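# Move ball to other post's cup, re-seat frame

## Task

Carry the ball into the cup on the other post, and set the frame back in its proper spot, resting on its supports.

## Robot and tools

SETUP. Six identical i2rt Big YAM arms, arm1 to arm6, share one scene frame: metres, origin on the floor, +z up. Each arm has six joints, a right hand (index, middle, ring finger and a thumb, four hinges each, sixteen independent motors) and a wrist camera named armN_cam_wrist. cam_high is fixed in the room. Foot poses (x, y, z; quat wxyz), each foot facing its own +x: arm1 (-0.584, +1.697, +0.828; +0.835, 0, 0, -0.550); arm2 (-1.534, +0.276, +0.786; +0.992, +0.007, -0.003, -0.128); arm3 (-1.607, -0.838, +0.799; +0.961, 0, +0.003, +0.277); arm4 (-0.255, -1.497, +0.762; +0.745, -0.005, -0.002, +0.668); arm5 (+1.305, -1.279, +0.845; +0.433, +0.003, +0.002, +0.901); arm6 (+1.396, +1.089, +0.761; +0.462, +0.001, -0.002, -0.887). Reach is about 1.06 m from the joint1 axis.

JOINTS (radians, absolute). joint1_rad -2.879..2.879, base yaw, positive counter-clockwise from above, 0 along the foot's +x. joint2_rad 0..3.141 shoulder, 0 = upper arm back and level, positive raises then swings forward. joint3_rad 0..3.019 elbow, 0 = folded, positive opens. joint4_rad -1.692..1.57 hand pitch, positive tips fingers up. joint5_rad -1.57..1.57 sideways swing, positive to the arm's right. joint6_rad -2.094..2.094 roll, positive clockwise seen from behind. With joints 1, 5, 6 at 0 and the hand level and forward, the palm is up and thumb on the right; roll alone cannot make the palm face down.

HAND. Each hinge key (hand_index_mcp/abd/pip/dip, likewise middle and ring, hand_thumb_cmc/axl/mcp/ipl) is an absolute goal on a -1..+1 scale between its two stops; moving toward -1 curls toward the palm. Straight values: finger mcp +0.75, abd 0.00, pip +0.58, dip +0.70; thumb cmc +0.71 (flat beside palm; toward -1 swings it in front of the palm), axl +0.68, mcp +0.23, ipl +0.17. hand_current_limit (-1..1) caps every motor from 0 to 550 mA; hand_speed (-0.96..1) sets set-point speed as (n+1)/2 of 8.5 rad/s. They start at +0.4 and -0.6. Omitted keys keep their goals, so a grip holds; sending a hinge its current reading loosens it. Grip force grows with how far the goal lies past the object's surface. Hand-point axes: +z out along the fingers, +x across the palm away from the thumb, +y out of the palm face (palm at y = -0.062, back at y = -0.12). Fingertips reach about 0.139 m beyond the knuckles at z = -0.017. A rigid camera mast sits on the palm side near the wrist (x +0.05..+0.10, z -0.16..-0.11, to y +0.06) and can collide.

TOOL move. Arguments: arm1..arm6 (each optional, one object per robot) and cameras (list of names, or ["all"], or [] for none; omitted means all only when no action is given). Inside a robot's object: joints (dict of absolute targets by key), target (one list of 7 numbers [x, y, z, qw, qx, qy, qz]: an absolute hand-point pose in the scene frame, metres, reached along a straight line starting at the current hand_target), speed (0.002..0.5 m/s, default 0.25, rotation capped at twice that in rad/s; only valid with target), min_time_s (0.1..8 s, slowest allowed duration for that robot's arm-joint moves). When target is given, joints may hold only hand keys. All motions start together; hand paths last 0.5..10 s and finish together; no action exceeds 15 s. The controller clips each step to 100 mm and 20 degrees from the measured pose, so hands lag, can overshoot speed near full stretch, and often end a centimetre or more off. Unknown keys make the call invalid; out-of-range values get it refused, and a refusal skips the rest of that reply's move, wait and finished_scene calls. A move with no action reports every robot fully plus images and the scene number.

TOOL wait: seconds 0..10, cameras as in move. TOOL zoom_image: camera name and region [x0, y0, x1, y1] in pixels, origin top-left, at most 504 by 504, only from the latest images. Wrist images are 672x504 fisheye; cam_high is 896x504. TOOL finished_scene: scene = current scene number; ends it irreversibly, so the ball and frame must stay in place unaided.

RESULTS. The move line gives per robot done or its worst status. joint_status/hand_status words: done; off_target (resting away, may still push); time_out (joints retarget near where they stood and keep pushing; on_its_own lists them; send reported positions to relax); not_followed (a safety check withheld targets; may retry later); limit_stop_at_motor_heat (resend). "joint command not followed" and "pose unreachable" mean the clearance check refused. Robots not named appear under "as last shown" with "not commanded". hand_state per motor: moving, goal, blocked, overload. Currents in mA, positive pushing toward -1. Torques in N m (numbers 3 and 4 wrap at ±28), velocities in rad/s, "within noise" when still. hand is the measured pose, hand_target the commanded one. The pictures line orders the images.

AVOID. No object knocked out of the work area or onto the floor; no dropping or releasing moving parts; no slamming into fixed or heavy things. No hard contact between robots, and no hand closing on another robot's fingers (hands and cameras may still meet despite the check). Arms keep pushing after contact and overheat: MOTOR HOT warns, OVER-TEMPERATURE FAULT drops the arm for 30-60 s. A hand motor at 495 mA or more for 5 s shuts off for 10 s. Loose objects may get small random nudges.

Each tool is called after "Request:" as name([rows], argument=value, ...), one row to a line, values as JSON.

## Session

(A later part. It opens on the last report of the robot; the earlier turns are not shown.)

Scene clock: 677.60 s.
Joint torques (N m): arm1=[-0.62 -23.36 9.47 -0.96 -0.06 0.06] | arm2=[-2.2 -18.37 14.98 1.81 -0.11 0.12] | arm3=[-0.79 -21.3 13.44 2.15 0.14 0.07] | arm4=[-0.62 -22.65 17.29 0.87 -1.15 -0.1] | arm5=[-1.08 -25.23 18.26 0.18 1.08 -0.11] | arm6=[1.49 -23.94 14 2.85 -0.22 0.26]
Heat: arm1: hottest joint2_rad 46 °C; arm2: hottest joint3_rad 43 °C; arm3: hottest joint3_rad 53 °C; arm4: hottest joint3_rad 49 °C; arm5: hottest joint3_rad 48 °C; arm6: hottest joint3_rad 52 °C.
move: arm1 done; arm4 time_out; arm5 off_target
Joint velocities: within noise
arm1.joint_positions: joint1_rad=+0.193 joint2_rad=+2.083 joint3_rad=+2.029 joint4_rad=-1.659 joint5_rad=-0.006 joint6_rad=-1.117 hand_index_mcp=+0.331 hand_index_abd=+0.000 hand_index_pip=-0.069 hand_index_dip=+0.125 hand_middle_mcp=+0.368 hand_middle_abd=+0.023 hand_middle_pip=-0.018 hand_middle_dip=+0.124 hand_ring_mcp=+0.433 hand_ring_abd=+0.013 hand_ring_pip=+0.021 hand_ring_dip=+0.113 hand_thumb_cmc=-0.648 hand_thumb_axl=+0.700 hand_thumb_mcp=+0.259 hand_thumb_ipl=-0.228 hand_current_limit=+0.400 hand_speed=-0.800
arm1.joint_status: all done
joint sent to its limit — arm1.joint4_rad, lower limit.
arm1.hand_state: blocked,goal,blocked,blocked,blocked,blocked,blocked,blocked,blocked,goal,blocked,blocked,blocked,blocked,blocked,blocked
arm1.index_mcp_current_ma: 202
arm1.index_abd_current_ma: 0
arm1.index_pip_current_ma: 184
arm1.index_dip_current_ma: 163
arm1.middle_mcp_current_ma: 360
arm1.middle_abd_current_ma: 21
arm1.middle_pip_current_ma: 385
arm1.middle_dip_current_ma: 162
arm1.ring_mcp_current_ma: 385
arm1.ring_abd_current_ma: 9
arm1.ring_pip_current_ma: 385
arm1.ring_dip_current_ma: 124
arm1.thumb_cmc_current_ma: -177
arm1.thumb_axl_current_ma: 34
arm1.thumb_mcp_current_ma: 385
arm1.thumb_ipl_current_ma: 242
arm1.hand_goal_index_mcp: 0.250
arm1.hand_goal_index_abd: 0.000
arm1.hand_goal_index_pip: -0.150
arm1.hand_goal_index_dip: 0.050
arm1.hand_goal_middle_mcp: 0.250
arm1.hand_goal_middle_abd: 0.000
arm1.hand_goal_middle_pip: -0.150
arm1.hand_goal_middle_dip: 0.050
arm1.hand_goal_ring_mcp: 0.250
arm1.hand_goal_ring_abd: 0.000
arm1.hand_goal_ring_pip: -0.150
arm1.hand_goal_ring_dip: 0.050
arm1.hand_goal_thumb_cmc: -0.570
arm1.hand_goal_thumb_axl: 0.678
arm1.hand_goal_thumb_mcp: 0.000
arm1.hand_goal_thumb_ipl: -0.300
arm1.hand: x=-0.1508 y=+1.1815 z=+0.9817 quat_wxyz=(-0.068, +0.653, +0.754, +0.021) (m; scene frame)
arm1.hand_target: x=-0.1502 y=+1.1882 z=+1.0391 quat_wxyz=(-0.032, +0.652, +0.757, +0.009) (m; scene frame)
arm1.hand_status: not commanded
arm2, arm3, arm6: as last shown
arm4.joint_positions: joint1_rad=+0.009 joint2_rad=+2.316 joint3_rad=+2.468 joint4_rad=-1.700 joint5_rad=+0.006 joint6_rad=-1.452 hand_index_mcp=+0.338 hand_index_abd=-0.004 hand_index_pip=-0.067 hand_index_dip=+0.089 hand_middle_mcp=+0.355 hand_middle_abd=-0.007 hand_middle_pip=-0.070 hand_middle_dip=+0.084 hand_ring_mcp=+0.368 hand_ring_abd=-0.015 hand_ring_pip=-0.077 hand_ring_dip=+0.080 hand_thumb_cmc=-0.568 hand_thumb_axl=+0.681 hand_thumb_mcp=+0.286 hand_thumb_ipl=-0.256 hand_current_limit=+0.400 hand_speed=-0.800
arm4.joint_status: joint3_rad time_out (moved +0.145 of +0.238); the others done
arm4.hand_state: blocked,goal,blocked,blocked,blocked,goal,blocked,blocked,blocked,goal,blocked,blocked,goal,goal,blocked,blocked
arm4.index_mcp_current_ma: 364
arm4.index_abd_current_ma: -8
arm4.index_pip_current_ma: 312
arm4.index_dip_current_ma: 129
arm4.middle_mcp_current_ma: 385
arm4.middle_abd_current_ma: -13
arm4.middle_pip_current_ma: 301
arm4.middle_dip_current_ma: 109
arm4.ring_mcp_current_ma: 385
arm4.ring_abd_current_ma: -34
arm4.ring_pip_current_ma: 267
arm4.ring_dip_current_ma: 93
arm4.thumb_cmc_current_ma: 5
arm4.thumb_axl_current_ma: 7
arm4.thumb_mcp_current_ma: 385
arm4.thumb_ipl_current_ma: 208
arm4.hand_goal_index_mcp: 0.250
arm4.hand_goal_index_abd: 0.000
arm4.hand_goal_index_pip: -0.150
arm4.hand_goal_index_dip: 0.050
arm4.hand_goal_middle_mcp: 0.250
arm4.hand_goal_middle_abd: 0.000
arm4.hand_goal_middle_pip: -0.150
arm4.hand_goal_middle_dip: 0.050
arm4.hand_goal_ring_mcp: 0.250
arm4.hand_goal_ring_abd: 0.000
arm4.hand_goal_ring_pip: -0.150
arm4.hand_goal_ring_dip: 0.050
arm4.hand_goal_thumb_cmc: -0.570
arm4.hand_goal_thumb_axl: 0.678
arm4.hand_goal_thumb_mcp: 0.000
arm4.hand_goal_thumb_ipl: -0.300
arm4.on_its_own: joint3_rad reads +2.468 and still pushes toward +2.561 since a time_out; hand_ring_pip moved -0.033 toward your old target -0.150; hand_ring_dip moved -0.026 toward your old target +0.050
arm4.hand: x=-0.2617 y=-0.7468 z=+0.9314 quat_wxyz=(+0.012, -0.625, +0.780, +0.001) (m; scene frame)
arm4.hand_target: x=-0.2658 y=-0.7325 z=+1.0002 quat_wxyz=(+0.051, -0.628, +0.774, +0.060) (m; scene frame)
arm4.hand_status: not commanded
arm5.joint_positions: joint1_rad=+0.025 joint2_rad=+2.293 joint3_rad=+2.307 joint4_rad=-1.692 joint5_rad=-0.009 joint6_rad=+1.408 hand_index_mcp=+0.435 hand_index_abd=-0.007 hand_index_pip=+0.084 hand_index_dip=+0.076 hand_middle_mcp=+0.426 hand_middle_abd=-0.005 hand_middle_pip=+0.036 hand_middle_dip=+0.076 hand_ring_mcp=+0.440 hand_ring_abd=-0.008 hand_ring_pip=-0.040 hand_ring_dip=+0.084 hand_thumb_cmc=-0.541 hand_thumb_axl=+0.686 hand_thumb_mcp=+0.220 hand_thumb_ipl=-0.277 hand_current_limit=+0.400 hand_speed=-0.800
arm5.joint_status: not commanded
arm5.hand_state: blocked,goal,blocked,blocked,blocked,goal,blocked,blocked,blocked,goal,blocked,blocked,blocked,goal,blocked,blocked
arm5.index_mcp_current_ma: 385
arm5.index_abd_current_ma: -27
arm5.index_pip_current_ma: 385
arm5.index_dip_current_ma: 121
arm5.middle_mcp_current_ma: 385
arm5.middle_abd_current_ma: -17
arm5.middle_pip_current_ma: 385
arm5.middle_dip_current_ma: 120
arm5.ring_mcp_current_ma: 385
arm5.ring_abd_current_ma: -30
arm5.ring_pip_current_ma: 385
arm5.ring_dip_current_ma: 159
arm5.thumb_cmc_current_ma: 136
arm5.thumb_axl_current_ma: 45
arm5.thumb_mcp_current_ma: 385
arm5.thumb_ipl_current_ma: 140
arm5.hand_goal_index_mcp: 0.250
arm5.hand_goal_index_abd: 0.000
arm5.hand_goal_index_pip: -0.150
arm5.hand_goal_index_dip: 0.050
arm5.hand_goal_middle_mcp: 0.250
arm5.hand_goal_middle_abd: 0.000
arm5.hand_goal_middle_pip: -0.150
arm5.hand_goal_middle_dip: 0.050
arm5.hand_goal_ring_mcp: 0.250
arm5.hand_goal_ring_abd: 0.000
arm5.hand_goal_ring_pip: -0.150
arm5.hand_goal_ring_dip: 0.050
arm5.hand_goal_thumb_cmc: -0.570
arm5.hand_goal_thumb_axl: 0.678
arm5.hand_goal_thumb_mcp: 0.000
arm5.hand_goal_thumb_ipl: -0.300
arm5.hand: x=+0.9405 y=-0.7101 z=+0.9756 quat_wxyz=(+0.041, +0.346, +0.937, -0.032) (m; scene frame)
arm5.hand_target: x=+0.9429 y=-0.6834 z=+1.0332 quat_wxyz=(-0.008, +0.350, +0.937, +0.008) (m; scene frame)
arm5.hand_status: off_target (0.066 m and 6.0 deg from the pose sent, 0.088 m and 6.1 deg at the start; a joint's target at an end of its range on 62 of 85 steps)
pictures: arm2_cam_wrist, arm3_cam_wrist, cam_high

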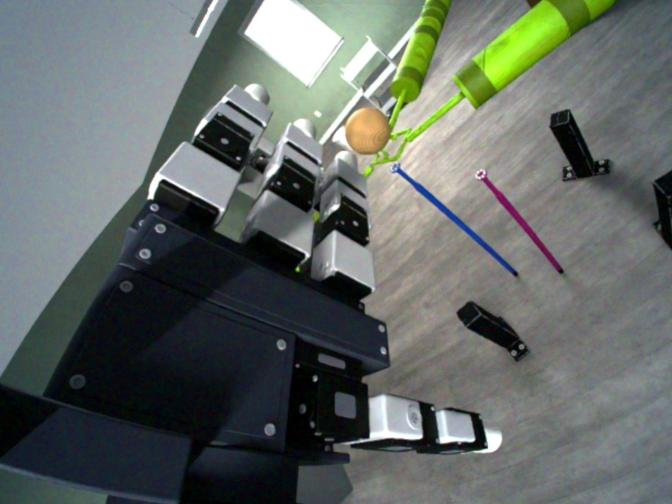

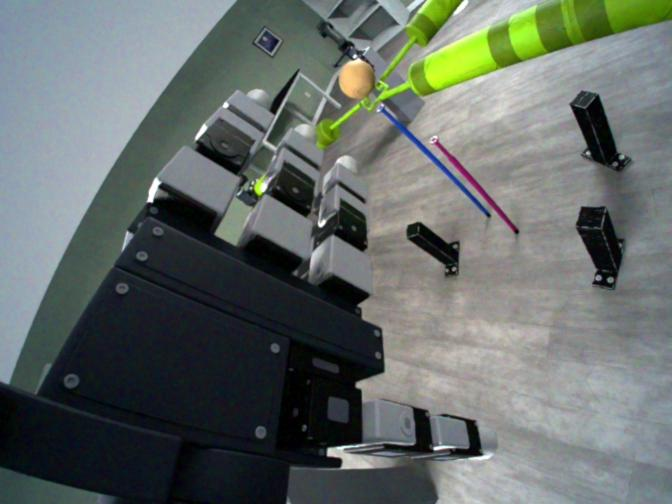

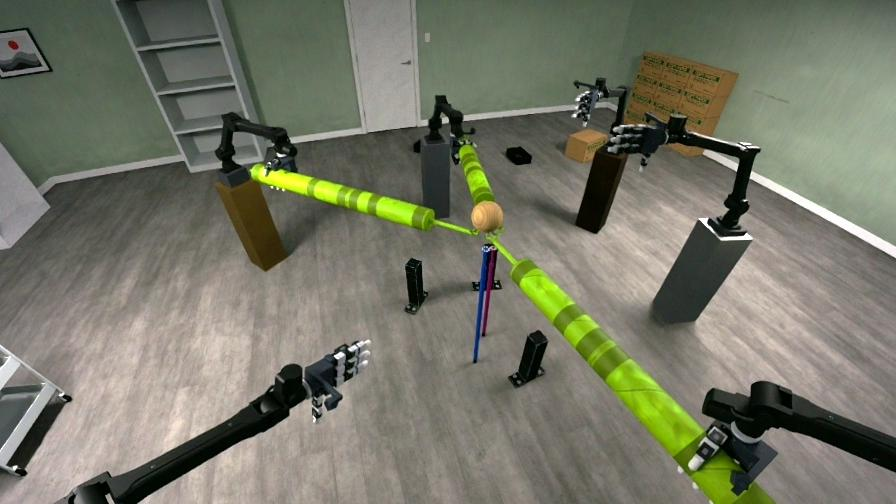

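Request:
move(arm1={"joints": {"joint1_rad": 0.2207, "joint2_rad": 1.994, "joint3_rad": 2.004, "joint4_rad": -1.685, "joint6_rad": -1.093}, "min_time_s": 1.5}, arm4={"target": [-0.264, -0.7145, 1.020, 0.051, -0.628, 0.774, 0.060], "speed": 0.03}, arm5={"target": [0.945, -0.663, 1.038, 0, 0.3510, 0.9363, 0], "speed": 0.03}, cameras=["arm2_cam_wrist", "arm3_cam_wrist", "cam_high"])

Request:
zoom_image(camera="arm2_cam_wrist", region=[330, 80, 430, 180])

Request:
zoom_image(camera="arm3_cam_wrist", region=[330, 40, 420, 130])

Request:
zoom_image(camera="cam_high", region=[440, 170, 540, 270])

Scene clock: 708.47 s.
Joint torques (N m): arm1=[-0.62 -22.18 9.05 -1.29 -0.26 0.04] | arm2=[-2.2 -18.43 14.98 1.81 -0.11 0.12] | arm3=[-0.85 -21.3 13.46 2.15 0.14 0.08] | arm4=[-0.44 -23.59 18.22 0.51 -1.17 0.11] | arm5=[-1.14 -25.41 18.59 0.25 1.2 -0.16] | arm6=[1.49 -23.94 13.98 2.84 -0.22 0.26]
Heat: arm1: hottest joint2_rad 44 °C; arm2: hottest joint3_rad 43 °C; arm3: hottest joint3_rad 54 °C; arm4: hottest joint3_rad 51 °C; arm5: hottest joint3_rad 49 °C; arm6: hottest joint3_rad 52 °C.
move: arm1 done; arm4 off_target; arm5 off_target
Joint velocities: within noise
arm1.joint_positions: joint1_rad=+0.213 joint2_rad=+2.060 joint3_rad=+1.993 joint4_rad=-1.652 joint5_rad=-0.001 joint6_rad=-1.094 hand_index_mcp=+0.331 hand_index_abd=+0.003 hand_index_pip=-0.069 hand_index_dip=+0.125 hand_middle_mcp=+0.368 hand_middle_abd=+0.024 hand_middle_pip=-0.018 hand_middle_dip=+0.124 hand_ring_mcp=+0.433 hand_ring_abd=+0.015 hand_ring_pip=+0.021 hand_ring_dip=+0.113 hand_thumb_cmc=-0.647 hand_thumb_axl=+0.701 hand_thumb_mcp=+0.260 hand_thumb_ipl=-0.228 hand_current_limit=+0.400 hand_speed=-0.800
arm1.joint_status: all done
joint sent to its limit — arm1.joint4_rad, lower limit.
arm1.hand_state: blocked,goal,blocked,blocked,blocked,blocked,blocked,blocked,blocked,goal,blocked,blocked,blocked,blocked,blocked,blocked
arm1.index_mcp_current_ma: 200
arm1.index_abd_current_ma: 1
arm1.index_pip_current_ma: 184
arm1.index_dip_current_ma: 163
arm1.middle_mcp_current_ma: 360
arm1.middle_abd_current_ma: 23
arm1.middle_pip_current_ma: 385
arm1.middle_dip_current_ma: 162
arm1.ring_mcp_current_ma: 385
arm1.ring_abd_current_ma: 11
arm1.ring_pip_current_ma: 385
arm1.ring_dip_current_ma: 124
arm1.thumb_cmc_current_ma: -176
arm1.thumb_axl_current_ma: 37
arm1.thumb_mcp_current_ma: 385
arm1.thumb_ipl_current_ma: 239
arm1.hand_goal_index_mcp: 0.250
arm1.hand_goal_index_abd: 0.000
arm1.hand_goal_index_pip: -0.150
arm1.hand_goal_index_dip: 0.050
arm1.hand_goal_middle_mcp: 0.250
arm1.hand_goal_middle_abd: 0.000
arm1.hand_goal_middle_pip: -0.150
arm1.hand_goal_middle_dip: 0.050
arm1.hand_goal_ring_mcp: 0.250
arm1.hand_goal_ring_abd: 0.000
arm1.hand_goal_ring_pip: -0.150
arm1.hand_goal_ring_dip: 0.050
arm1.hand_goal_thumb_cmc: -0.570
arm1.hand_goal_thumb_axl: 0.678
arm1.hand_goal_thumb_mcp: 0.000
arm1.hand_goal_thumb_ipl: -0.300
arm1.hand: x=-0.1462 y=+1.1952 z=+0.9818 quat_wxyz=(-0.072, +0.653, +0.754, +0.018) (m; scene frame)
arm1.hand_target: x=-0.1467 y=+1.2041 z=+1.0278 quat_wxyz=(-0.048, +0.652, +0.757, +0.012) (m; scene frame)
arm1.hand_status: not commanded
arm2, arm3, arm6: as last shown
arm4.joint_positions: joint1_rad=+0.004 joint2_rad=+2.345 joint3_rad=+2.541 joint4_rad=-1.700 joint5_rad=+0.000 joint6_rad=-1.467 hand_index_mcp=+0.349 hand_index_abd=-0.009 hand_index_pip=-0.067 hand_index_dip=+0.089 hand_middle_mcp=+0.355 hand_middle_abd=-0.007 hand_middle_pip=-0.077 hand_middle_dip=+0.084 hand_ring_mcp=+0.347 hand_ring_abd=-0.015 hand_ring_pip=-0.082 hand_ring_dip=+0.078 hand_thumb_cmc=-0.542 hand_thumb_axl=+0.680 hand_thumb_mcp=+0.279 hand_thumb_ipl=-0.259 hand_current_limit=+0.400 hand_speed=-0.800
arm4.joint_status: not commanded
arm4.hand_state: blocked,goal,blocked,blocked,blocked,goal,blocked,blocked,blocked,goal,blocked,blocked,blocked,goal,blocked,blocked
arm4.index_mcp_current_ma: 385
arm4.index_abd_current_ma: -19
arm4.index_pip_current_ma: 312
arm4.index_dip_current_ma: 129
arm4.middle_mcp_current_ma: 385
arm4.middle_abd_current_ma: -13
arm4.middle_pip_current_ma: 268
arm4.middle_dip_current_ma: 109
arm4.ring_mcp_current_ma: 385
arm4.ring_abd_current_ma: -34
arm4.ring_pip_current_ma: 247
arm4.ring_dip_current_ma: 86
arm4.thumb_cmc_current_ma: 87
arm4.thumb_axl_current_ma: 5
arm4.thumb_mcp_current_ma: 385
arm4.thumb_ipl_current_ma: 194
arm4.hand_goal_index_mcp: 0.250
arm4.hand_goal_index_abd: 0.000
arm4.hand_goal_index_pip: -0.150
arm4.hand_goal_index_dip: 0.050
arm4.hand_goal_middle_mcp: 0.250
arm4.hand_goal_middle_abd: 0.000
arm4.hand_goal_middle_pip: -0.150
arm4.hand_goal_middle_dip: 0.050
arm4.hand_goal_ring_mcp: 0.250
arm4.hand_goal_ring_abd: 0.000
arm4.hand_goal_ring_pip: -0.150
arm4.hand_goal_ring_dip: 0.050
arm4.hand_goal_thumb_cmc: -0.570
arm4.hand_goal_thumb_axl: 0.678
arm4.hand_goal_thumb_mcp: 0.000
arm4.hand_goal_thumb_ipl: -0.300
arm4.on_its_own: hand_ring_mcp moved -0.021 toward your old target +0.250
arm4.hand: x=-0.2585 y=-0.7334 z=+0.9412 quat_wxyz=(+0.026, -0.629, +0.776, +0.019) (m; scene frame)
arm4.hand_target: x=-0.2644 y=-0.7227 z=+1.0190 quat_wxyz=(+0.065, -0.624, +0.775, +0.078) (m; scene frame)
arm4.hand_status: off_target (0.081 m and 5.6 deg from the pose sent, 0.094 m and 8.1 deg at the start; a joint's target at an end of its range on 45 of 54 steps)
arm5.joint_positions: joint1_rad=+0.008 joint2_rad=+2.306 joint3_rad=+2.338 joint4_rad=-1.692 joint5_rad=-0.010 joint6_rad=+1.389 hand_index_mcp=+0.435 hand_index_abd=-0.005 hand_index_pip=+0.078 hand_index_dip=+0.073 hand_middle_mcp=+0.426 hand_middle_abd=-0.003 hand_middle_pip=+0.036 hand_middle_dip=+0.076 hand_ring_mcp=+0.448 hand_ring_abd=-0.007 hand_ring_pip=-0.040 hand_ring_dip=+0.084 hand_thumb_cmc=-0.549 hand_thumb_axl=+0.685 hand_thumb_mcp=+0.220 hand_thumb_ipl=-0.277 hand_current_limit=+0.400 hand_speed=-0.800
arm5.joint_status: not commanded
arm5.hand_state: blocked,goal,blocked,blocked,blocked,goal,blocked,blocked,blocked,goal,blocked,blocked,blocked,goal,blocked,blocked
arm5.index_mcp_current_ma: 385
arm5.index_abd_current_ma: -17
arm5.index_pip_current_ma: 385
arm5.index_dip_current_ma: 105
arm5.middle_mcp_current_ma: 385
arm5.middle_abd_current_ma: -10
arm5.middle_pip_current_ma: 385
arm5.middle_dip_current_ma: 120
arm5.ring_mcp_current_ma: 385
arm5.ring_abd_current_ma: -26
arm5.ring_pip_current_ma: 385
arm5.ring_dip_current_ma: 160
arm5.thumb_cmc_current_ma: 97
arm5.thumb_axl_current_ma: 38
arm5.thumb_mcp_current_ma: 385
arm5.thumb_ipl_current_ma: 140
arm5.hand_goal_index_mcp: 0.250
arm5.hand_goal_index_abd: 0.000
arm5.hand_goal_index_pip: -0.150
arm5.hand_goal_index_dip: 0.050
arm5.hand_goal_middle_mcp: 0.250
arm5.hand_goal_middle_abd: 0.000
arm5.hand_goal_middle_pip: -0.150
arm5.hand_goal_middle_dip: 0.050
arm5.hand_goal_ring_mcp: 0.250
arm5.hand_goal_ring_abd: 0.000
arm5.hand_goal_ring_pip: -0.150
arm5.hand_goal_ring_dip: 0.050
arm5.hand_goal_thumb_cmc: -0.570
arm5.hand_goal_thumb_axl: 0.678
arm5.hand_goal_thumb_mcp: 0.000
arm5.hand_goal_thumb_ipl: -0.300
arm5.hand: x=+0.9449 y=-0.6971 z=+0.9774 quat_wxyz=(+0.033, +0.346, +0.937, -0.029) (m; scene frame)
arm5.hand_target: x=+0.9490 y=-0.6692 z=+1.0382 quat_wxyz=(-0.017, +0.348, +0.937, +0.015) (m; scene frame)
arm5.hand_status: off_target (0.070 m and 5.1 deg from the pose sent, 0.078 m and 6.0 deg at the start; a joint's target at an end of its range on 49 of 54 steps)
pictures: arm2_cam_wrist, arm3_cam_wrist, cam_high

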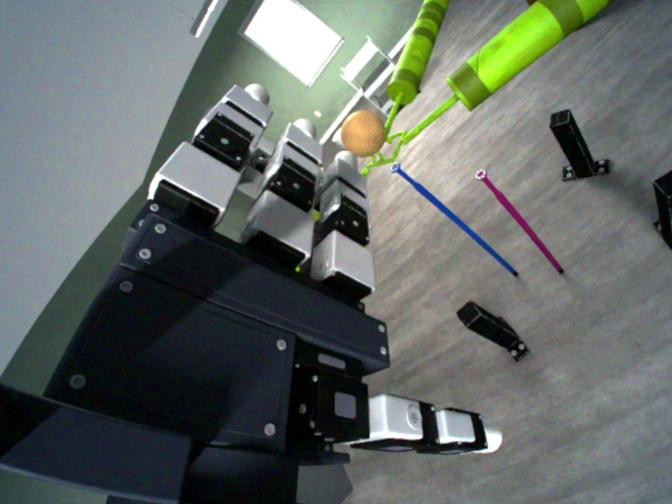

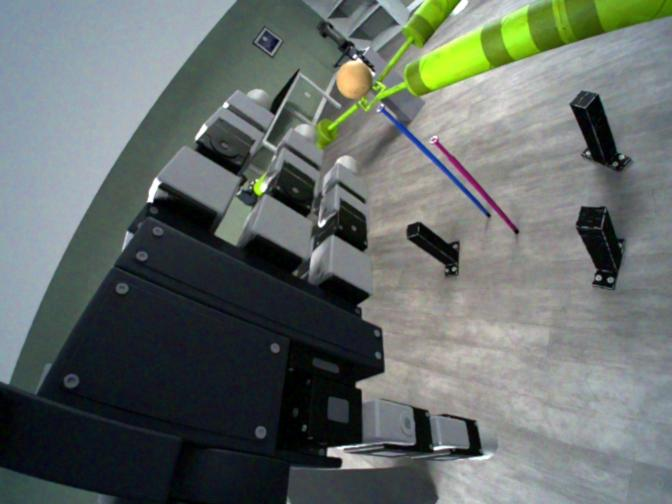

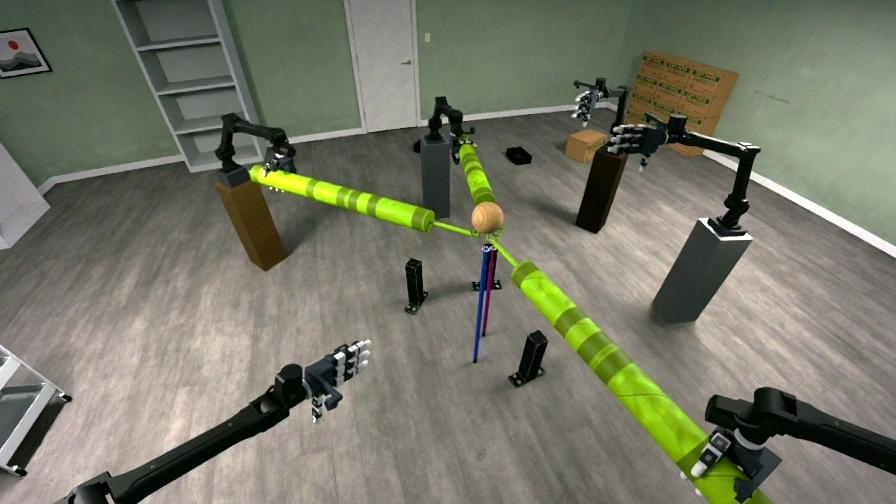

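Scaled by 5.040 from the camera's 672x504 image, which has a finer 960x720 frame.

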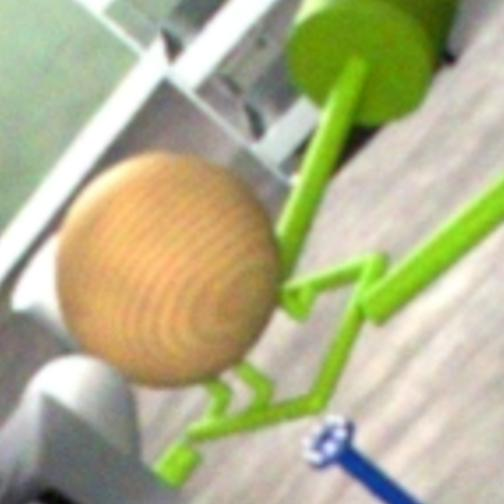

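Scaled by 5.600 from the camera's 672x504 image, which has a finer 960x720 frame.

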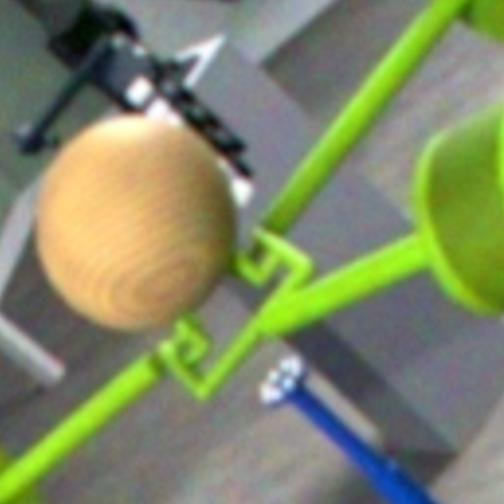

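Scaled by 5.040 from the camera's 896x504 image, which has a finer 1280x720 frame.

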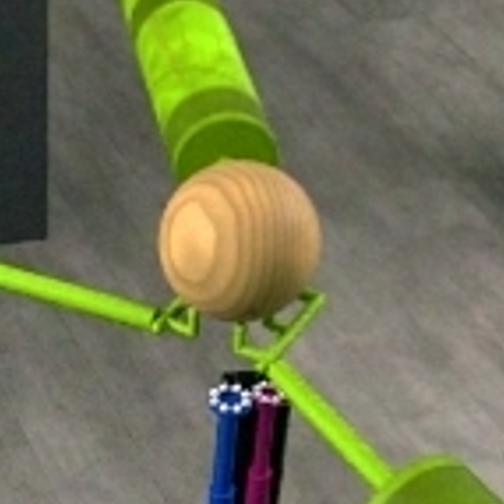

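Request:
zoom_image(camera="arm2_cam_wrist", region=[335, 100, 415, 180])

Request:
zoom_image(camera="arm3_cam_wrist", region=[330, 50, 400, 120])

Request:
zoom_image(camera="cam_high", region=[460, 195, 520, 255])

Scaled by 6.300 from the camera's 672x504 image, which has a finer 960x720 frame.

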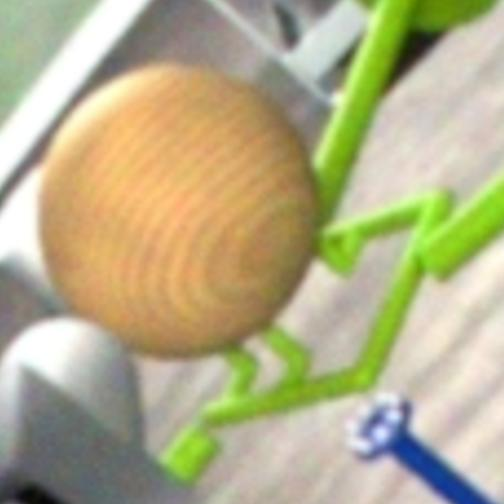

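Scaled by 7.200 from the camera's 672x504 image, which has a finer 960x720 frame.

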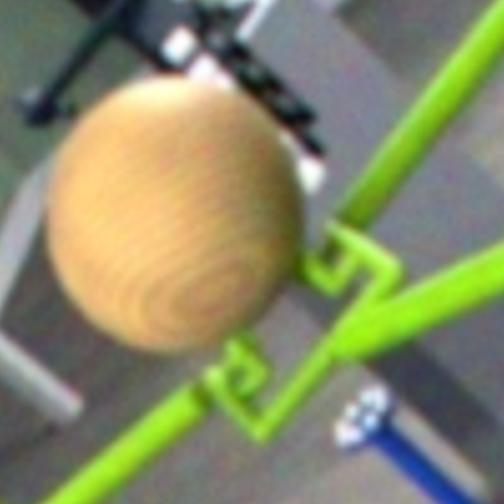

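Scaled by 8.400 from the camera's 896x504 image, which has a finer 1280x720 frame.

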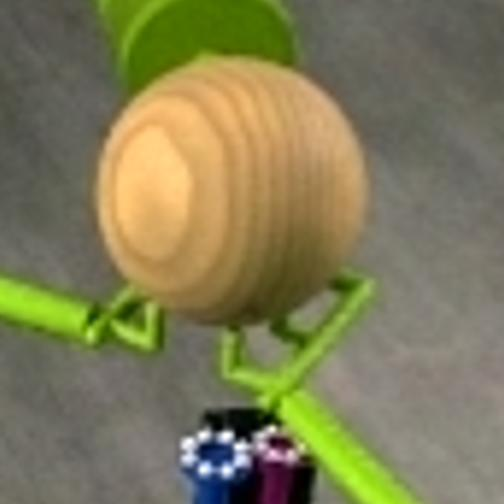

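Request:
move(arm1={"joints": {"joint1_rad": 0.2456, "joint2_rad": 1.956, "joint3_rad": 1.949, "joint4_rad": -1.685, "joint6_rad": -1.068}, "min_time_s": 1.5}, arm4={"target": [-0.2624, -0.7007, 1.019, 0.065, -0.624, 0.775, 0.078], "speed": 0.03}, arm5={"target": [0.949, -0.645, 1.040, -0.017, 0.348, 0.937, 0.015], "speed": 0.03}, cameras=["arm2_cam_wrist", "arm3_cam_wrist", "cam_high"])

Request:
zoom_image(camera="arm2_cam_wrist", region=[335, 100, 415, 180])

Request:
zoom_image(camera="arm3_cam_wrist", region=[330, 50, 400, 120])

Request:
zoom_image(camera="cam_high", region=[460, 195, 520, 255])

Scene clock: 753.10 s.
Joint torques (N m): arm1=[-0.32 -21.95 8.76 -1.61 -0.43 0.09] | arm2=[-2.26 -18.49 14.99 1.81 -0.11 0.13] | arm3=[-0.85 -21.3 13.48 2.17 0.14 0.07] | arm4=[-0.32 -23.94 17.63 0.49 -1.11 0.2] | arm5=[-1.2 -26.05 18.76 0.31 1.27 -0.19] | arm6=[1.49 -23.94 13.98 2.84 -0.22 0.26]
Heat: arm1: hottest joint2_rad 43 °C; arm2: hottest joint3_rad 43 °C; arm3: hottest joint3_rad 54 °C; arm4: hottest joint3_rad 52 °C; arm5: hottest joint3_rad 49 °C; arm6: hottest joint3_rad 52 °C.
move: arm1 done; arm4 off_target; arm5 off_target
Joint velocities: within noise
arm1.joint_positions: joint1_rad=+0.234 joint2_rad=+2.024 joint3_rad=+1.941 joint4_rad=-1.645 joint5_rad=+0.003 joint6_rad=-1.075 hand_index_mcp=+0.328 hand_index_abd=+0.005 hand_index_pip=-0.069 hand_index_dip=+0.126 hand_middle_mcp=+0.368 hand_middle_abd=+0.026 hand_middle_pip=-0.018 hand_middle_dip=+0.124 hand_ring_mcp=+0.433 hand_ring_abd=+0.017 hand_ring_pip=+0.021 hand_ring_dip=+0.113 hand_thumb_cmc=-0.647 hand_thumb_axl=+0.703 hand_thumb_mcp=+0.263 hand_thumb_ipl=-0.232 hand_current_limit=+0.400 hand_speed=-0.800
arm1.joint_status: all done
joint sent to its limit — arm1.joint4_rad, lower limit.
arm1.hand_state: blocked,goal,blocked,blocked,blocked,blocked,blocked,blocked,blocked,goal,blocked,blocked,blocked,blocked,blocked,blocked
arm1.index_mcp_current_ma: 190
arm1.index_abd_current_ma: 2
arm1.index_pip_current_ma: 184
arm1.index_dip_current_ma: 167
arm1.middle_mcp_current_ma: 358
arm1.middle_abd_current_ma: 26
arm1.middle_pip_current_ma: 385
arm1.middle_dip_current_ma: 162
arm1.ring_mcp_current_ma: 385
arm1.ring_abd_current_ma: 14
arm1.ring_pip_current_ma: 385
arm1.ring_dip_current_ma: 124
arm1.thumb_cmc_current_ma: -176
arm1.thumb_axl_current_ma: 41
arm1.thumb_mcp_current_ma: 385
arm1.thumb_ipl_current_ma: 220
arm1.hand_goal_index_mcp: 0.250
arm1.hand_goal_index_abd: 0.000
arm1.hand_goal_index_pip: -0.150
arm1.hand_goal_index_dip: 0.050
arm1.hand_goal_middle_mcp: 0.250
arm1.hand_goal_middle_abd: 0.000
arm1.hand_goal_middle_pip: -0.150
arm1.hand_goal_middle_dip: 0.050
arm1.hand_goal_ring_mcp: 0.250
arm1.hand_goal_ring_abd: 0.000
arm1.hand_goal_ring_pip: -0.150
arm1.hand_goal_ring_dip: 0.050
arm1.hand_goal_thumb_cmc: -0.570
arm1.hand_goal_thumb_axl: 0.678
arm1.hand_goal_thumb_mcp: 0.000
arm1.hand_goal_thumb_ipl: -0.300
arm1.hand: x=-0.1450 y=+1.2131 z=+0.9834 quat_wxyz=(-0.077, +0.652, +0.754, +0.016) (m; scene frame)
arm1.hand_target: x=-0.1449 y=+1.2260 z=+1.0284 quat_wxyz=(-0.057, +0.652, +0.756, +0.013) (m; scene frame)
arm1.hand_status: not commanded
arm2, arm3, arm6: as last shown
arm4.joint_positions: joint1_rad=+0.003 joint2_rad=+2.393 joint3_rad=+2.625 joint4_rad=-1.700 joint5_rad=-0.006 joint6_rad=-1.472 hand_index_mcp=+0.360 hand_index_abd=-0.011 hand_index_pip=-0.067 hand_index_dip=+0.091 hand_middle_mcp=+0.355 hand_middle_abd=-0.006 hand_middle_pip=-0.078 hand_middle_dip=+0.081 hand_ring_mcp=+0.338 hand_ring_abd=-0.010 hand_ring_pip=-0.088 hand_ring_dip=+0.074 hand_thumb_cmc=-0.539 hand_thumb_axl=+0.679 hand_thumb_mcp=+0.276 hand_thumb_ipl=-0.264 hand_current_limit=+0.400 hand_speed=-0.800
arm4.joint_status: not commanded
arm4.hand_state: blocked,goal,blocked,blocked,blocked,goal,blocked,blocked,blocked,goal,blocked,blocked,blocked,goal,blocked,blocked
arm4.index_mcp_current_ma: 385
arm4.index_abd_current_ma: -23
arm4.index_pip_current_ma: 312
arm4.index_dip_current_ma: 137
arm4.middle_mcp_current_ma: 385
arm4.middle_abd_current_ma: -12
arm4.middle_pip_current_ma: 265
arm4.middle_dip_current_ma: 99
arm4.ring_mcp_current_ma: 365
arm4.ring_abd_current_ma: -22
arm4.ring_pip_current_ma: 222
arm4.ring_dip_current_ma: 72
arm4.thumb_cmc_current_ma: 101
arm4.thumb_axl_current_ma: 2
arm4.thumb_mcp_current_ma: 385
arm4.thumb_ipl_current_ma: 166
arm4.hand_goal_index_mcp: 0.250
arm4.hand_goal_index_abd: 0.000
arm4.hand_goal_index_pip: -0.150
arm4.hand_goal_index_dip: 0.050
arm4.hand_goal_middle_mcp: 0.250
arm4.hand_goal_middle_abd: 0.000
arm4.hand_goal_middle_pip: -0.150
arm4.hand_goal_middle_dip: 0.050
arm4.hand_goal_ring_mcp: 0.250
arm4.hand_goal_ring_abd: 0.000
arm4.hand_goal_ring_pip: -0.150
arm4.hand_goal_ring_dip: 0.050
arm4.hand_goal_thumb_cmc: -0.570
arm4.hand_goal_thumb_axl: 0.678
arm4.hand_goal_thumb_mcp: 0.000
arm4.hand_goal_thumb_ipl: -0.300
arm4.hand: x=-0.2575 y=-0.7176 z=+0.9413 quat_wxyz=(+0.036, -0.631, +0.774, +0.033) (m; scene frame)
arm4.hand_target: x=-0.2627 y=-0.7084 z=+1.0179 quat_wxyz=(+0.074, -0.621, +0.775, +0.090) (m; scene frame)
arm4.hand_status: off_target (0.080 m and 6.2 deg from the pose sent, 0.085 m and 8.2 deg at the start; a joint's target at an end of its range on 43 of 54 steps)
arm5.joint_positions: joint1_rad=-0.010 joint2_rad=+2.336 joint3_rad=+2.390 joint4_rad=-1.692 joint5_rad=-0.006 joint6_rad=+1.370 hand_index_mcp=+0.435 hand_index_abd=-0.001 hand_index_pip=+0.068 hand_index_dip=+0.072 hand_middle_mcp=+0.426 hand_middle_abd=-0.001 hand_middle_pip=+0.036 hand_middle_dip=+0.076 hand_ring_mcp=+0.458 hand_ring_abd=-0.005 hand_ring_pip=-0.040 hand_ring_dip=+0.088 hand_thumb_cmc=-0.559 hand_thumb_axl=+0.682 hand_thumb_mcp=+0.220 hand_thumb_ipl=-0.277 hand_current_limit=+0.400 hand_speed=-0.800
arm5.joint_status: not commanded
arm5.hand_state: blocked,goal,blocked,blocked,blocked,goal,blocked,blocked,blocked,goal,blocked,blocked,goal,goal,blocked,blocked
arm5.index_mcp_current_ma: 385
arm5.index_abd_current_ma: -3
arm5.index_pip_current_ma: 385
arm5.index_dip_current_ma: 102
arm5.middle_mcp_current_ma: 385
arm5.middle_abd_current_ma: -2
arm5.middle_pip_current_ma: 385
arm5.middle_dip_current_ma: 120
arm5.ring_mcp_current_ma: 385
arm5.ring_abd_current_ma: -18
arm5.ring_pip_current_ma: 385
arm5.ring_dip_current_ma: 176
arm5.thumb_cmc_current_ma: 48
arm5.thumb_axl_current_ma: 20
arm5.thumb_mcp_current_ma: 385
arm5.thumb_ipl_current_ma: 140
arm5.hand_goal_index_mcp: 0.250
arm5.hand_goal_index_abd: 0.000
arm5.hand_goal_index_pip: -0.150
arm5.hand_goal_index_dip: 0.050
arm5.hand_goal_middle_mcp: 0.250
arm5.hand_goal_middle_abd: 0.000
arm5.hand_goal_middle_pip: -0.150
arm5.hand_goal_middle_dip: 0.050
arm5.hand_goal_ring_mcp: 0.250
arm5.hand_goal_ring_abd: 0.000
arm5.hand_goal_ring_pip: -0.150
arm5.hand_goal_ring_dip: 0.050
arm5.hand_goal_thumb_cmc: -0.570
arm5.hand_goal_thumb_axl: 0.678
arm5.hand_goal_thumb_mcp: 0.000
arm5.hand_goal_thumb_ipl: -0.300
arm5.hand: x=+0.9471 y=-0.6797 z=+0.9760 quat_wxyz=(+0.024, +0.345, +0.938, -0.023) (m; scene frame)
arm5.hand_target: x=+0.9533 y=-0.6516 z=+1.0403 quat_wxyz=(-0.026, +0.347, +0.937, +0.024) (m; scene frame)
arm5.hand_status: off_target (0.073 m and 6.4 deg from the pose sent, 0.082 m and 7.7 deg at the start; a joint's target at an end of its range on 44 of 54 steps)
pictures: arm2_cam_wrist, arm3_cam_wrist, cam_high

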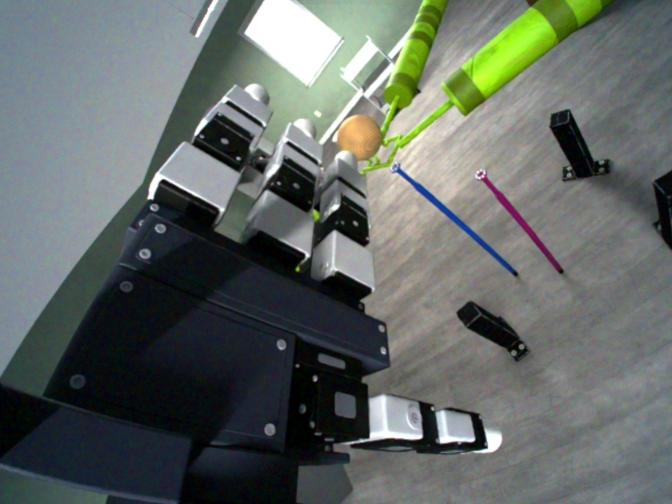

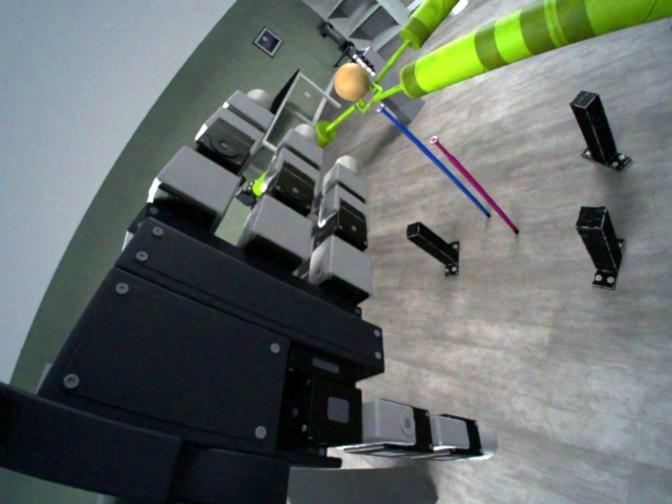

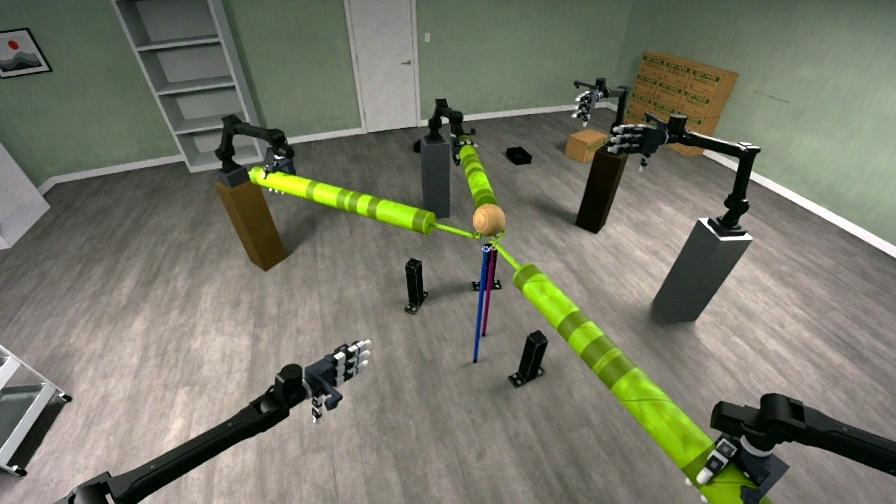

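Scaled by 6.300 from the camera's 672x504 image, which has a finer 960x720 frame.

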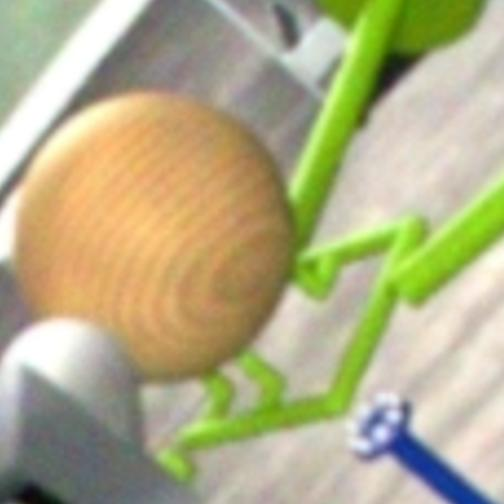

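Scaled by 7.200 from the camera's 672x504 image, which has a finer 960x720 frame.

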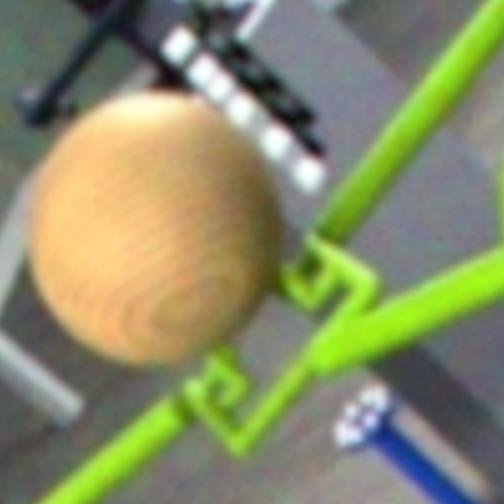

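Scaled by 8.400 from the camera's 896x504 image, which has a finer 1280x720 frame.

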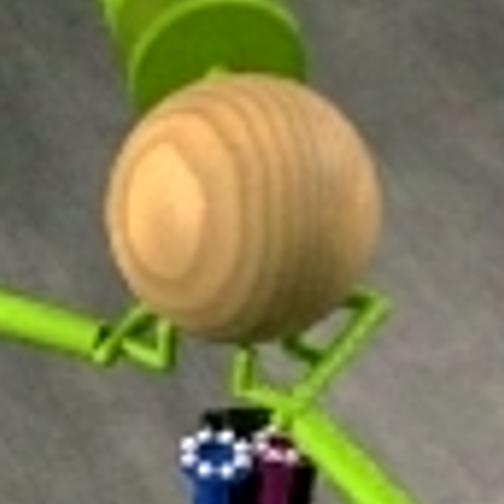

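Request:
move(arm1={"target": [-0.139, 1.231, 0.978, -0.040, 0.652, 0.757, 0.010], "speed": 0.04}, arm4={"target": [-0.2567, -0.703, 0.968, 0.060, -0.623, 0.775, 0.070], "speed": 0.04}, arm5={"target": [0.959, -0.6465, 0.990, -0.020, 0.347, 0.937, 0.018], "speed": 0.04}, cameras=["arm2_cam_wrist", "arm3_cam_wrist", "cam_high"])

Request:
zoom_image(camera="arm2_cam_wrist", region=[335, 110, 415, 190])

Request:
zoom_image(camera="arm3_cam_wrist", region=[330, 60, 400, 130])

Request:
zoom_image(camera="cam_high", region=[460, 205, 520, 265])

Scene clock: 767.00 s.
Joint torques (N m): arm1=[0.15 -21.77 8.88 -1.17 -1.1 0.15] | arm2=[-2.26 -18.43 14.98 1.8 -0.11 0.12] | arm3=[-0.79 -21.3 13.45 2.17 0.13 0.07] | arm4=[-0.56 -24.41 10.51 1.14 -0.77 0.1] | arm5=[-1.03 -27.4 11.6 1.31 1.06 -0.05] | arm6=[1.49 -23.94 14 2.84 -0.23 0.26]
Heat: arm1: hottest joint2_rad 43 °C; arm2: hottest joint3_rad 43 °C; arm3: hottest joint3_rad 54 °C; arm4: hottest joint3_rad 52 °C; arm5: hottest joint3_rad 51 °C; arm6: hottest joint3_rad 52 °C.
move: arm1 off_target; arm4 off_target; arm5 off_target
Joint velocities: within noise
arm1.joint_positions: joint1_rad=+0.240 joint2_rad=+2.014 joint3_rad=+1.773 joint4_rad=-1.472 joint5_rad=+0.014 joint6_rad=-1.072 hand_index_mcp=+0.328 hand_index_abd=+0.005 hand_index_pip=-0.069 hand_index_dip=+0.126 hand_middle_mcp=+0.368 hand_middle_abd=+0.026 hand_middle_pip=-0.018 hand_middle_dip=+0.124 hand_ring_mcp=+0.433 hand_ring_abd=+0.017 hand_ring_pip=+0.021 hand_ring_dip=+0.113 hand_thumb_cmc=-0.647 hand_thumb_axl=+0.703 hand_thumb_mcp=+0.263 hand_thumb_ipl=-0.232 hand_current_limit=+0.400 hand_speed=-0.800
arm1.joint_status: not commanded
arm1.hand_state: blocked,goal,blocked,blocked,blocked,blocked,blocked,blocked,blocked,goal,blocked,blocked,blocked,blocked,blocked,blocked
arm1.index_mcp_current_ma: 190
arm1.index_abd_current_ma: 2
arm1.index_pip_current_ma: 184
arm1.index_dip_current_ma: 167
arm1.middle_mcp_current_ma: 358
arm1.middle_abd_current_ma: 26
arm1.middle_pip_current_ma: 385
arm1.middle_dip_current_ma: 162
arm1.ring_mcp_current_ma: 385
arm1.ring_abd_current_ma: 14
arm1.ring_pip_current_ma: 385
arm1.ring_dip_current_ma: 124
arm1.thumb_cmc_current_ma: -175
arm1.thumb_axl_current_ma: 41
arm1.thumb_mcp_current_ma: 385
arm1.thumb_ipl_current_ma: 220
arm1.hand_goal_index_mcp: 0.250
arm1.hand_goal_index_abd: 0.000
arm1.hand_goal_index_pip: -0.150
arm1.hand_goal_index_dip: 0.050
arm1.hand_goal_middle_mcp: 0.250
arm1.hand_goal_middle_abd: 0.000
arm1.hand_goal_middle_pip: -0.150
arm1.hand_goal_middle_dip: 0.050
arm1.hand_goal_ring_mcp: 0.250
arm1.hand_goal_ring_abd: 0.000
arm1.hand_goal_ring_pip: -0.150
arm1.hand_goal_ring_dip: 0.050
arm1.hand_goal_thumb_cmc: -0.570
arm1.hand_goal_thumb_axl: 0.678
arm1.hand_goal_thumb_mcp: 0.000
arm1.hand_goal_thumb_ipl: -0.300
arm1.hand: x=-0.1492 y=+1.2216 z=+0.9260 quat_wxyz=(-0.071, +0.651, +0.755, +0.008) (m; scene frame)
arm1.hand_target: x=-0.1396 y=+1.2314 z=+0.9761 quat_wxyz=(-0.040, +0.652, +0.757, +0.010) (m; scene frame)
arm1.hand_status: off_target (0.054 m and 3.5 deg from the pose sent, 0.020 m and 4.3 deg at the start)
arm2, arm3, arm6: as last shown
arm4.joint_positions: joint1_rad=+0.003 joint2_rad=+2.414 joint3_rad=+2.602 joint4_rad=-1.652 joint5_rad=-0.009 joint6_rad=-1.472 hand_index_mcp=+0.364 hand_index_abd=-0.007 hand_index_pip=-0.064 hand_index_dip=+0.098 hand_middle_mcp=+0.354 hand_middle_abd=+0.000 hand_middle_pip=-0.080 hand_middle_dip=+0.081 hand_ring_mcp=+0.330 hand_ring_abd=-0.002 hand_ring_pip=-0.093 hand_ring_dip=+0.072 hand_thumb_cmc=-0.539 hand_thumb_axl=+0.674 hand_thumb_mcp=+0.276 hand_thumb_ipl=-0.267 hand_current_limit=+0.400 hand_speed=-0.800
arm4.joint_status: not commanded
arm4.hand_state: blocked,goal,blocked,blocked,blocked,goal,blocked,blocked,blocked,goal,blocked,blocked,blocked,goal,blocked,blocked
arm4.index_mcp_current_ma: 385
arm4.index_abd_current_ma: -13
arm4.index_pip_current_ma: 328
arm4.index_dip_current_ma: 162
arm4.middle_mcp_current_ma: 385
arm4.middle_abd_current_ma: 0
arm4.middle_pip_current_ma: 258
arm4.middle_dip_current_ma: 97
arm4.ring_mcp_current_ma: 326
arm4.ring_abd_current_ma: -3
arm4.ring_pip_current_ma: 201
arm4.ring_dip_current_ma: 64
arm4.thumb_cmc_current_ma: 99
arm4.thumb_axl_current_ma: -9
arm4.thumb_mcp_current_ma: 385
arm4.thumb_ipl_current_ma: 150
arm4.hand_goal_index_mcp: 0.250
arm4.hand_goal_index_abd: 0.000
arm4.hand_goal_index_pip: -0.150
arm4.hand_goal_index_dip: 0.050
arm4.hand_goal_middle_mcp: 0.250
arm4.hand_goal_middle_abd: 0.000
arm4.hand_goal_middle_pip: -0.150
arm4.hand_goal_middle_dip: 0.050
arm4.hand_goal_ring_mcp: 0.250
arm4.hand_goal_ring_abd: 0.000
arm4.hand_goal_ring_pip: -0.150
arm4.hand_goal_ring_dip: 0.050
arm4.hand_goal_thumb_cmc: -0.570
arm4.hand_goal_thumb_axl: 0.678
arm4.hand_goal_thumb_mcp: 0.000
arm4.hand_goal_thumb_ipl: -0.300
arm4.hand: x=-0.2567 y=-0.7091 z=+0.9184 quat_wxyz=(+0.037, -0.631, +0.774, +0.035) (m; scene frame)
arm4.hand_target: x=-0.2568 y=-0.7048 z=+0.9678 quat_wxyz=(+0.060, -0.624, +0.776, +0.070) (m; scene frame)
arm4.hand_status: off_target (0.050 m and 4.9 deg from the pose sent, 0.030 m and 5.1 deg at the start)
arm5.joint_positions: joint1_rad=-0.024 joint2_rad=+2.336 joint3_rad=+2.314 joint4_rad=-1.586 joint5_rad=-0.005 joint6_rad=+1.347 hand_index_mcp=+0.435 hand_index_abd=+0.000 hand_index_pip=+0.041 hand_index_dip=+0.072 hand_middle_mcp=+0.429 hand_middle_abd=+0.001 hand_middle_pip=+0.036 hand_middle_dip=+0.076 hand_ring_mcp=+0.479 hand_ring_abd=-0.001 hand_ring_pip=-0.040 hand_ring_dip=+0.089 hand_thumb_cmc=-0.580 hand_thumb_axl=+0.676 hand_thumb_mcp=+0.222 hand_thumb_ipl=-0.276 hand_current_limit=+0.400 hand_speed=-0.800
arm5.joint_status: not commanded
arm5.hand_state: blocked,goal,blocked,blocked,blocked,goal,blocked,blocked,blocked,goal,blocked,blocked,goal,goal,blocked,blocked
arm5.index_mcp_current_ma: 385
arm5.index_abd_current_ma: 1
arm5.index_pip_current_ma: 385
arm5.index_dip_current_ma: 102
arm5.middle_mcp_current_ma: 385
arm5.middle_abd_current_ma: 2
arm5.middle_pip_current_ma: 385
arm5.middle_dip_current_ma: 120
arm5.ring_mcp_current_ma: 385
arm5.ring_abd_current_ma: -2
arm5.ring_pip_current_ma: 385
arm5.ring_dip_current_ma: 179
arm5.thumb_cmc_current_ma: -44
arm5.thumb_axl_current_ma: -8
arm5.thumb_mcp_current_ma: 385
arm5.thumb_ipl_current_ma: 149
arm5.hand_goal_index_mcp: 0.250
arm5.hand_goal_index_abd: 0.000
arm5.hand_goal_index_pip: -0.150
arm5.hand_goal_index_dip: 0.050
arm5.hand_goal_middle_mcp: 0.250
arm5.hand_goal_middle_abd: 0.000
arm5.hand_goal_middle_pip: -0.150
arm5.hand_goal_middle_dip: 0.050
arm5.hand_goal_ring_mcp: 0.250
arm5.hand_goal_ring_abd: 0.000
arm5.hand_goal_ring_pip: -0.150
arm5.hand_goal_ring_dip: 0.050
arm5.hand_goal_thumb_cmc: -0.570
arm5.hand_goal_thumb_axl: 0.678
arm5.hand_goal_thumb_mcp: 0.000
arm5.hand_goal_thumb_ipl: -0.300
arm5.on_its_own: hand_index_pip moved -0.027 toward your old target -0.150
arm5.hand: x=+0.9494 y=-0.6665 z=+0.9467 quat_wxyz=(+0.011, +0.341, +0.940, -0.014) (m; scene frame)
arm5.hand_target: x=+0.9600 y=-0.6485 z=+0.9899 quat_wxyz=(-0.019, +0.348, +0.937, +0.018) (m; scene frame)
arm5.hand_status: off_target (0.049 m and 5.2 deg from the pose sent, 0.038 m and 6.9 deg at the start)
pictures: arm2_cam_wrist, arm3_cam_wrist, cam_high

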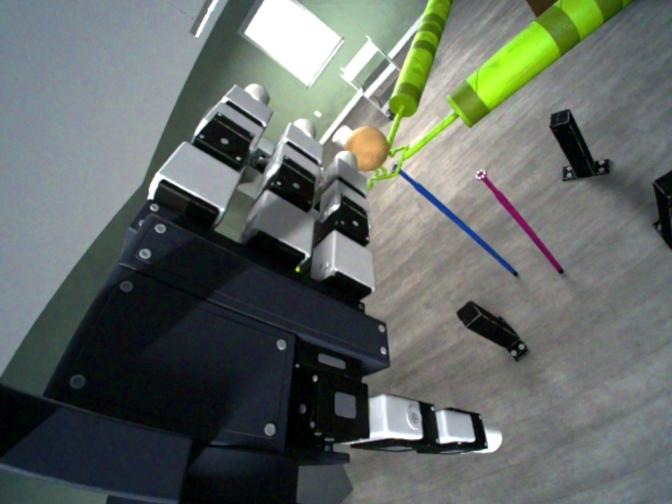

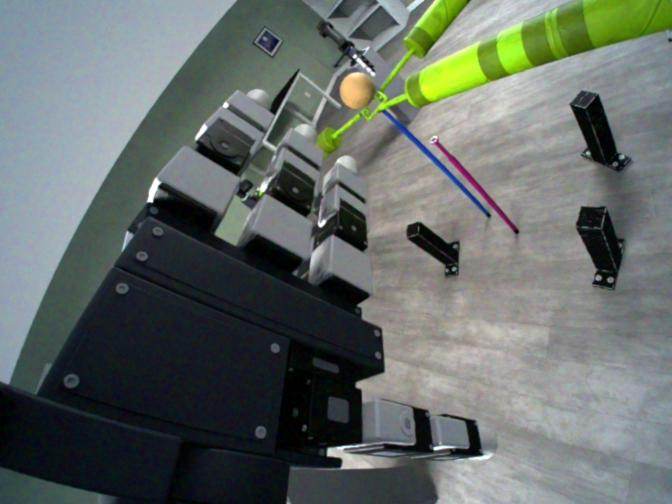

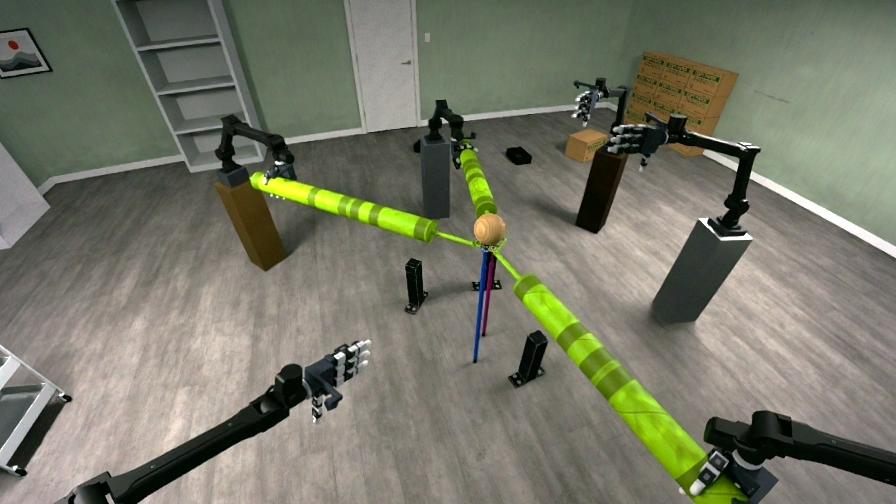

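Scaled by 6.300 from the camera's 672x504 image, which has a finer 960x720 frame.

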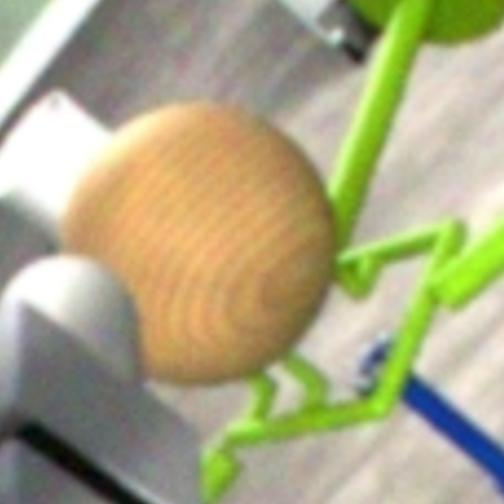

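Scaled by 7.200 from the camera's 672x504 image, which has a finer 960x720 frame.

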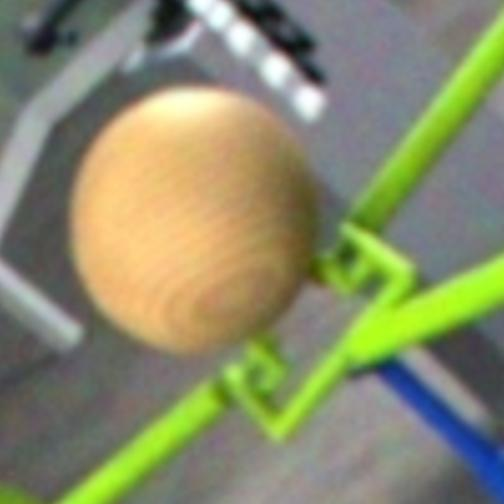

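Scaled by 8.400 from the camera's 896x504 image, which has a finer 1280x720 frame.

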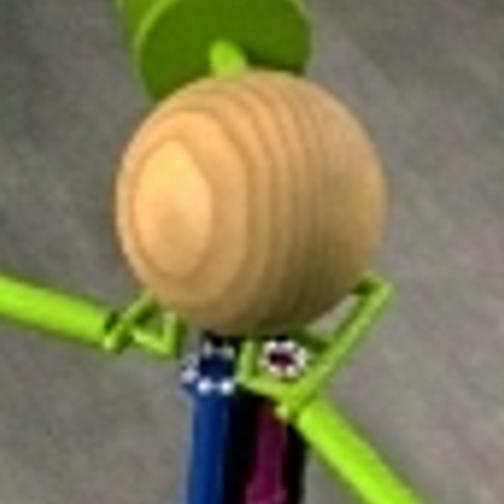

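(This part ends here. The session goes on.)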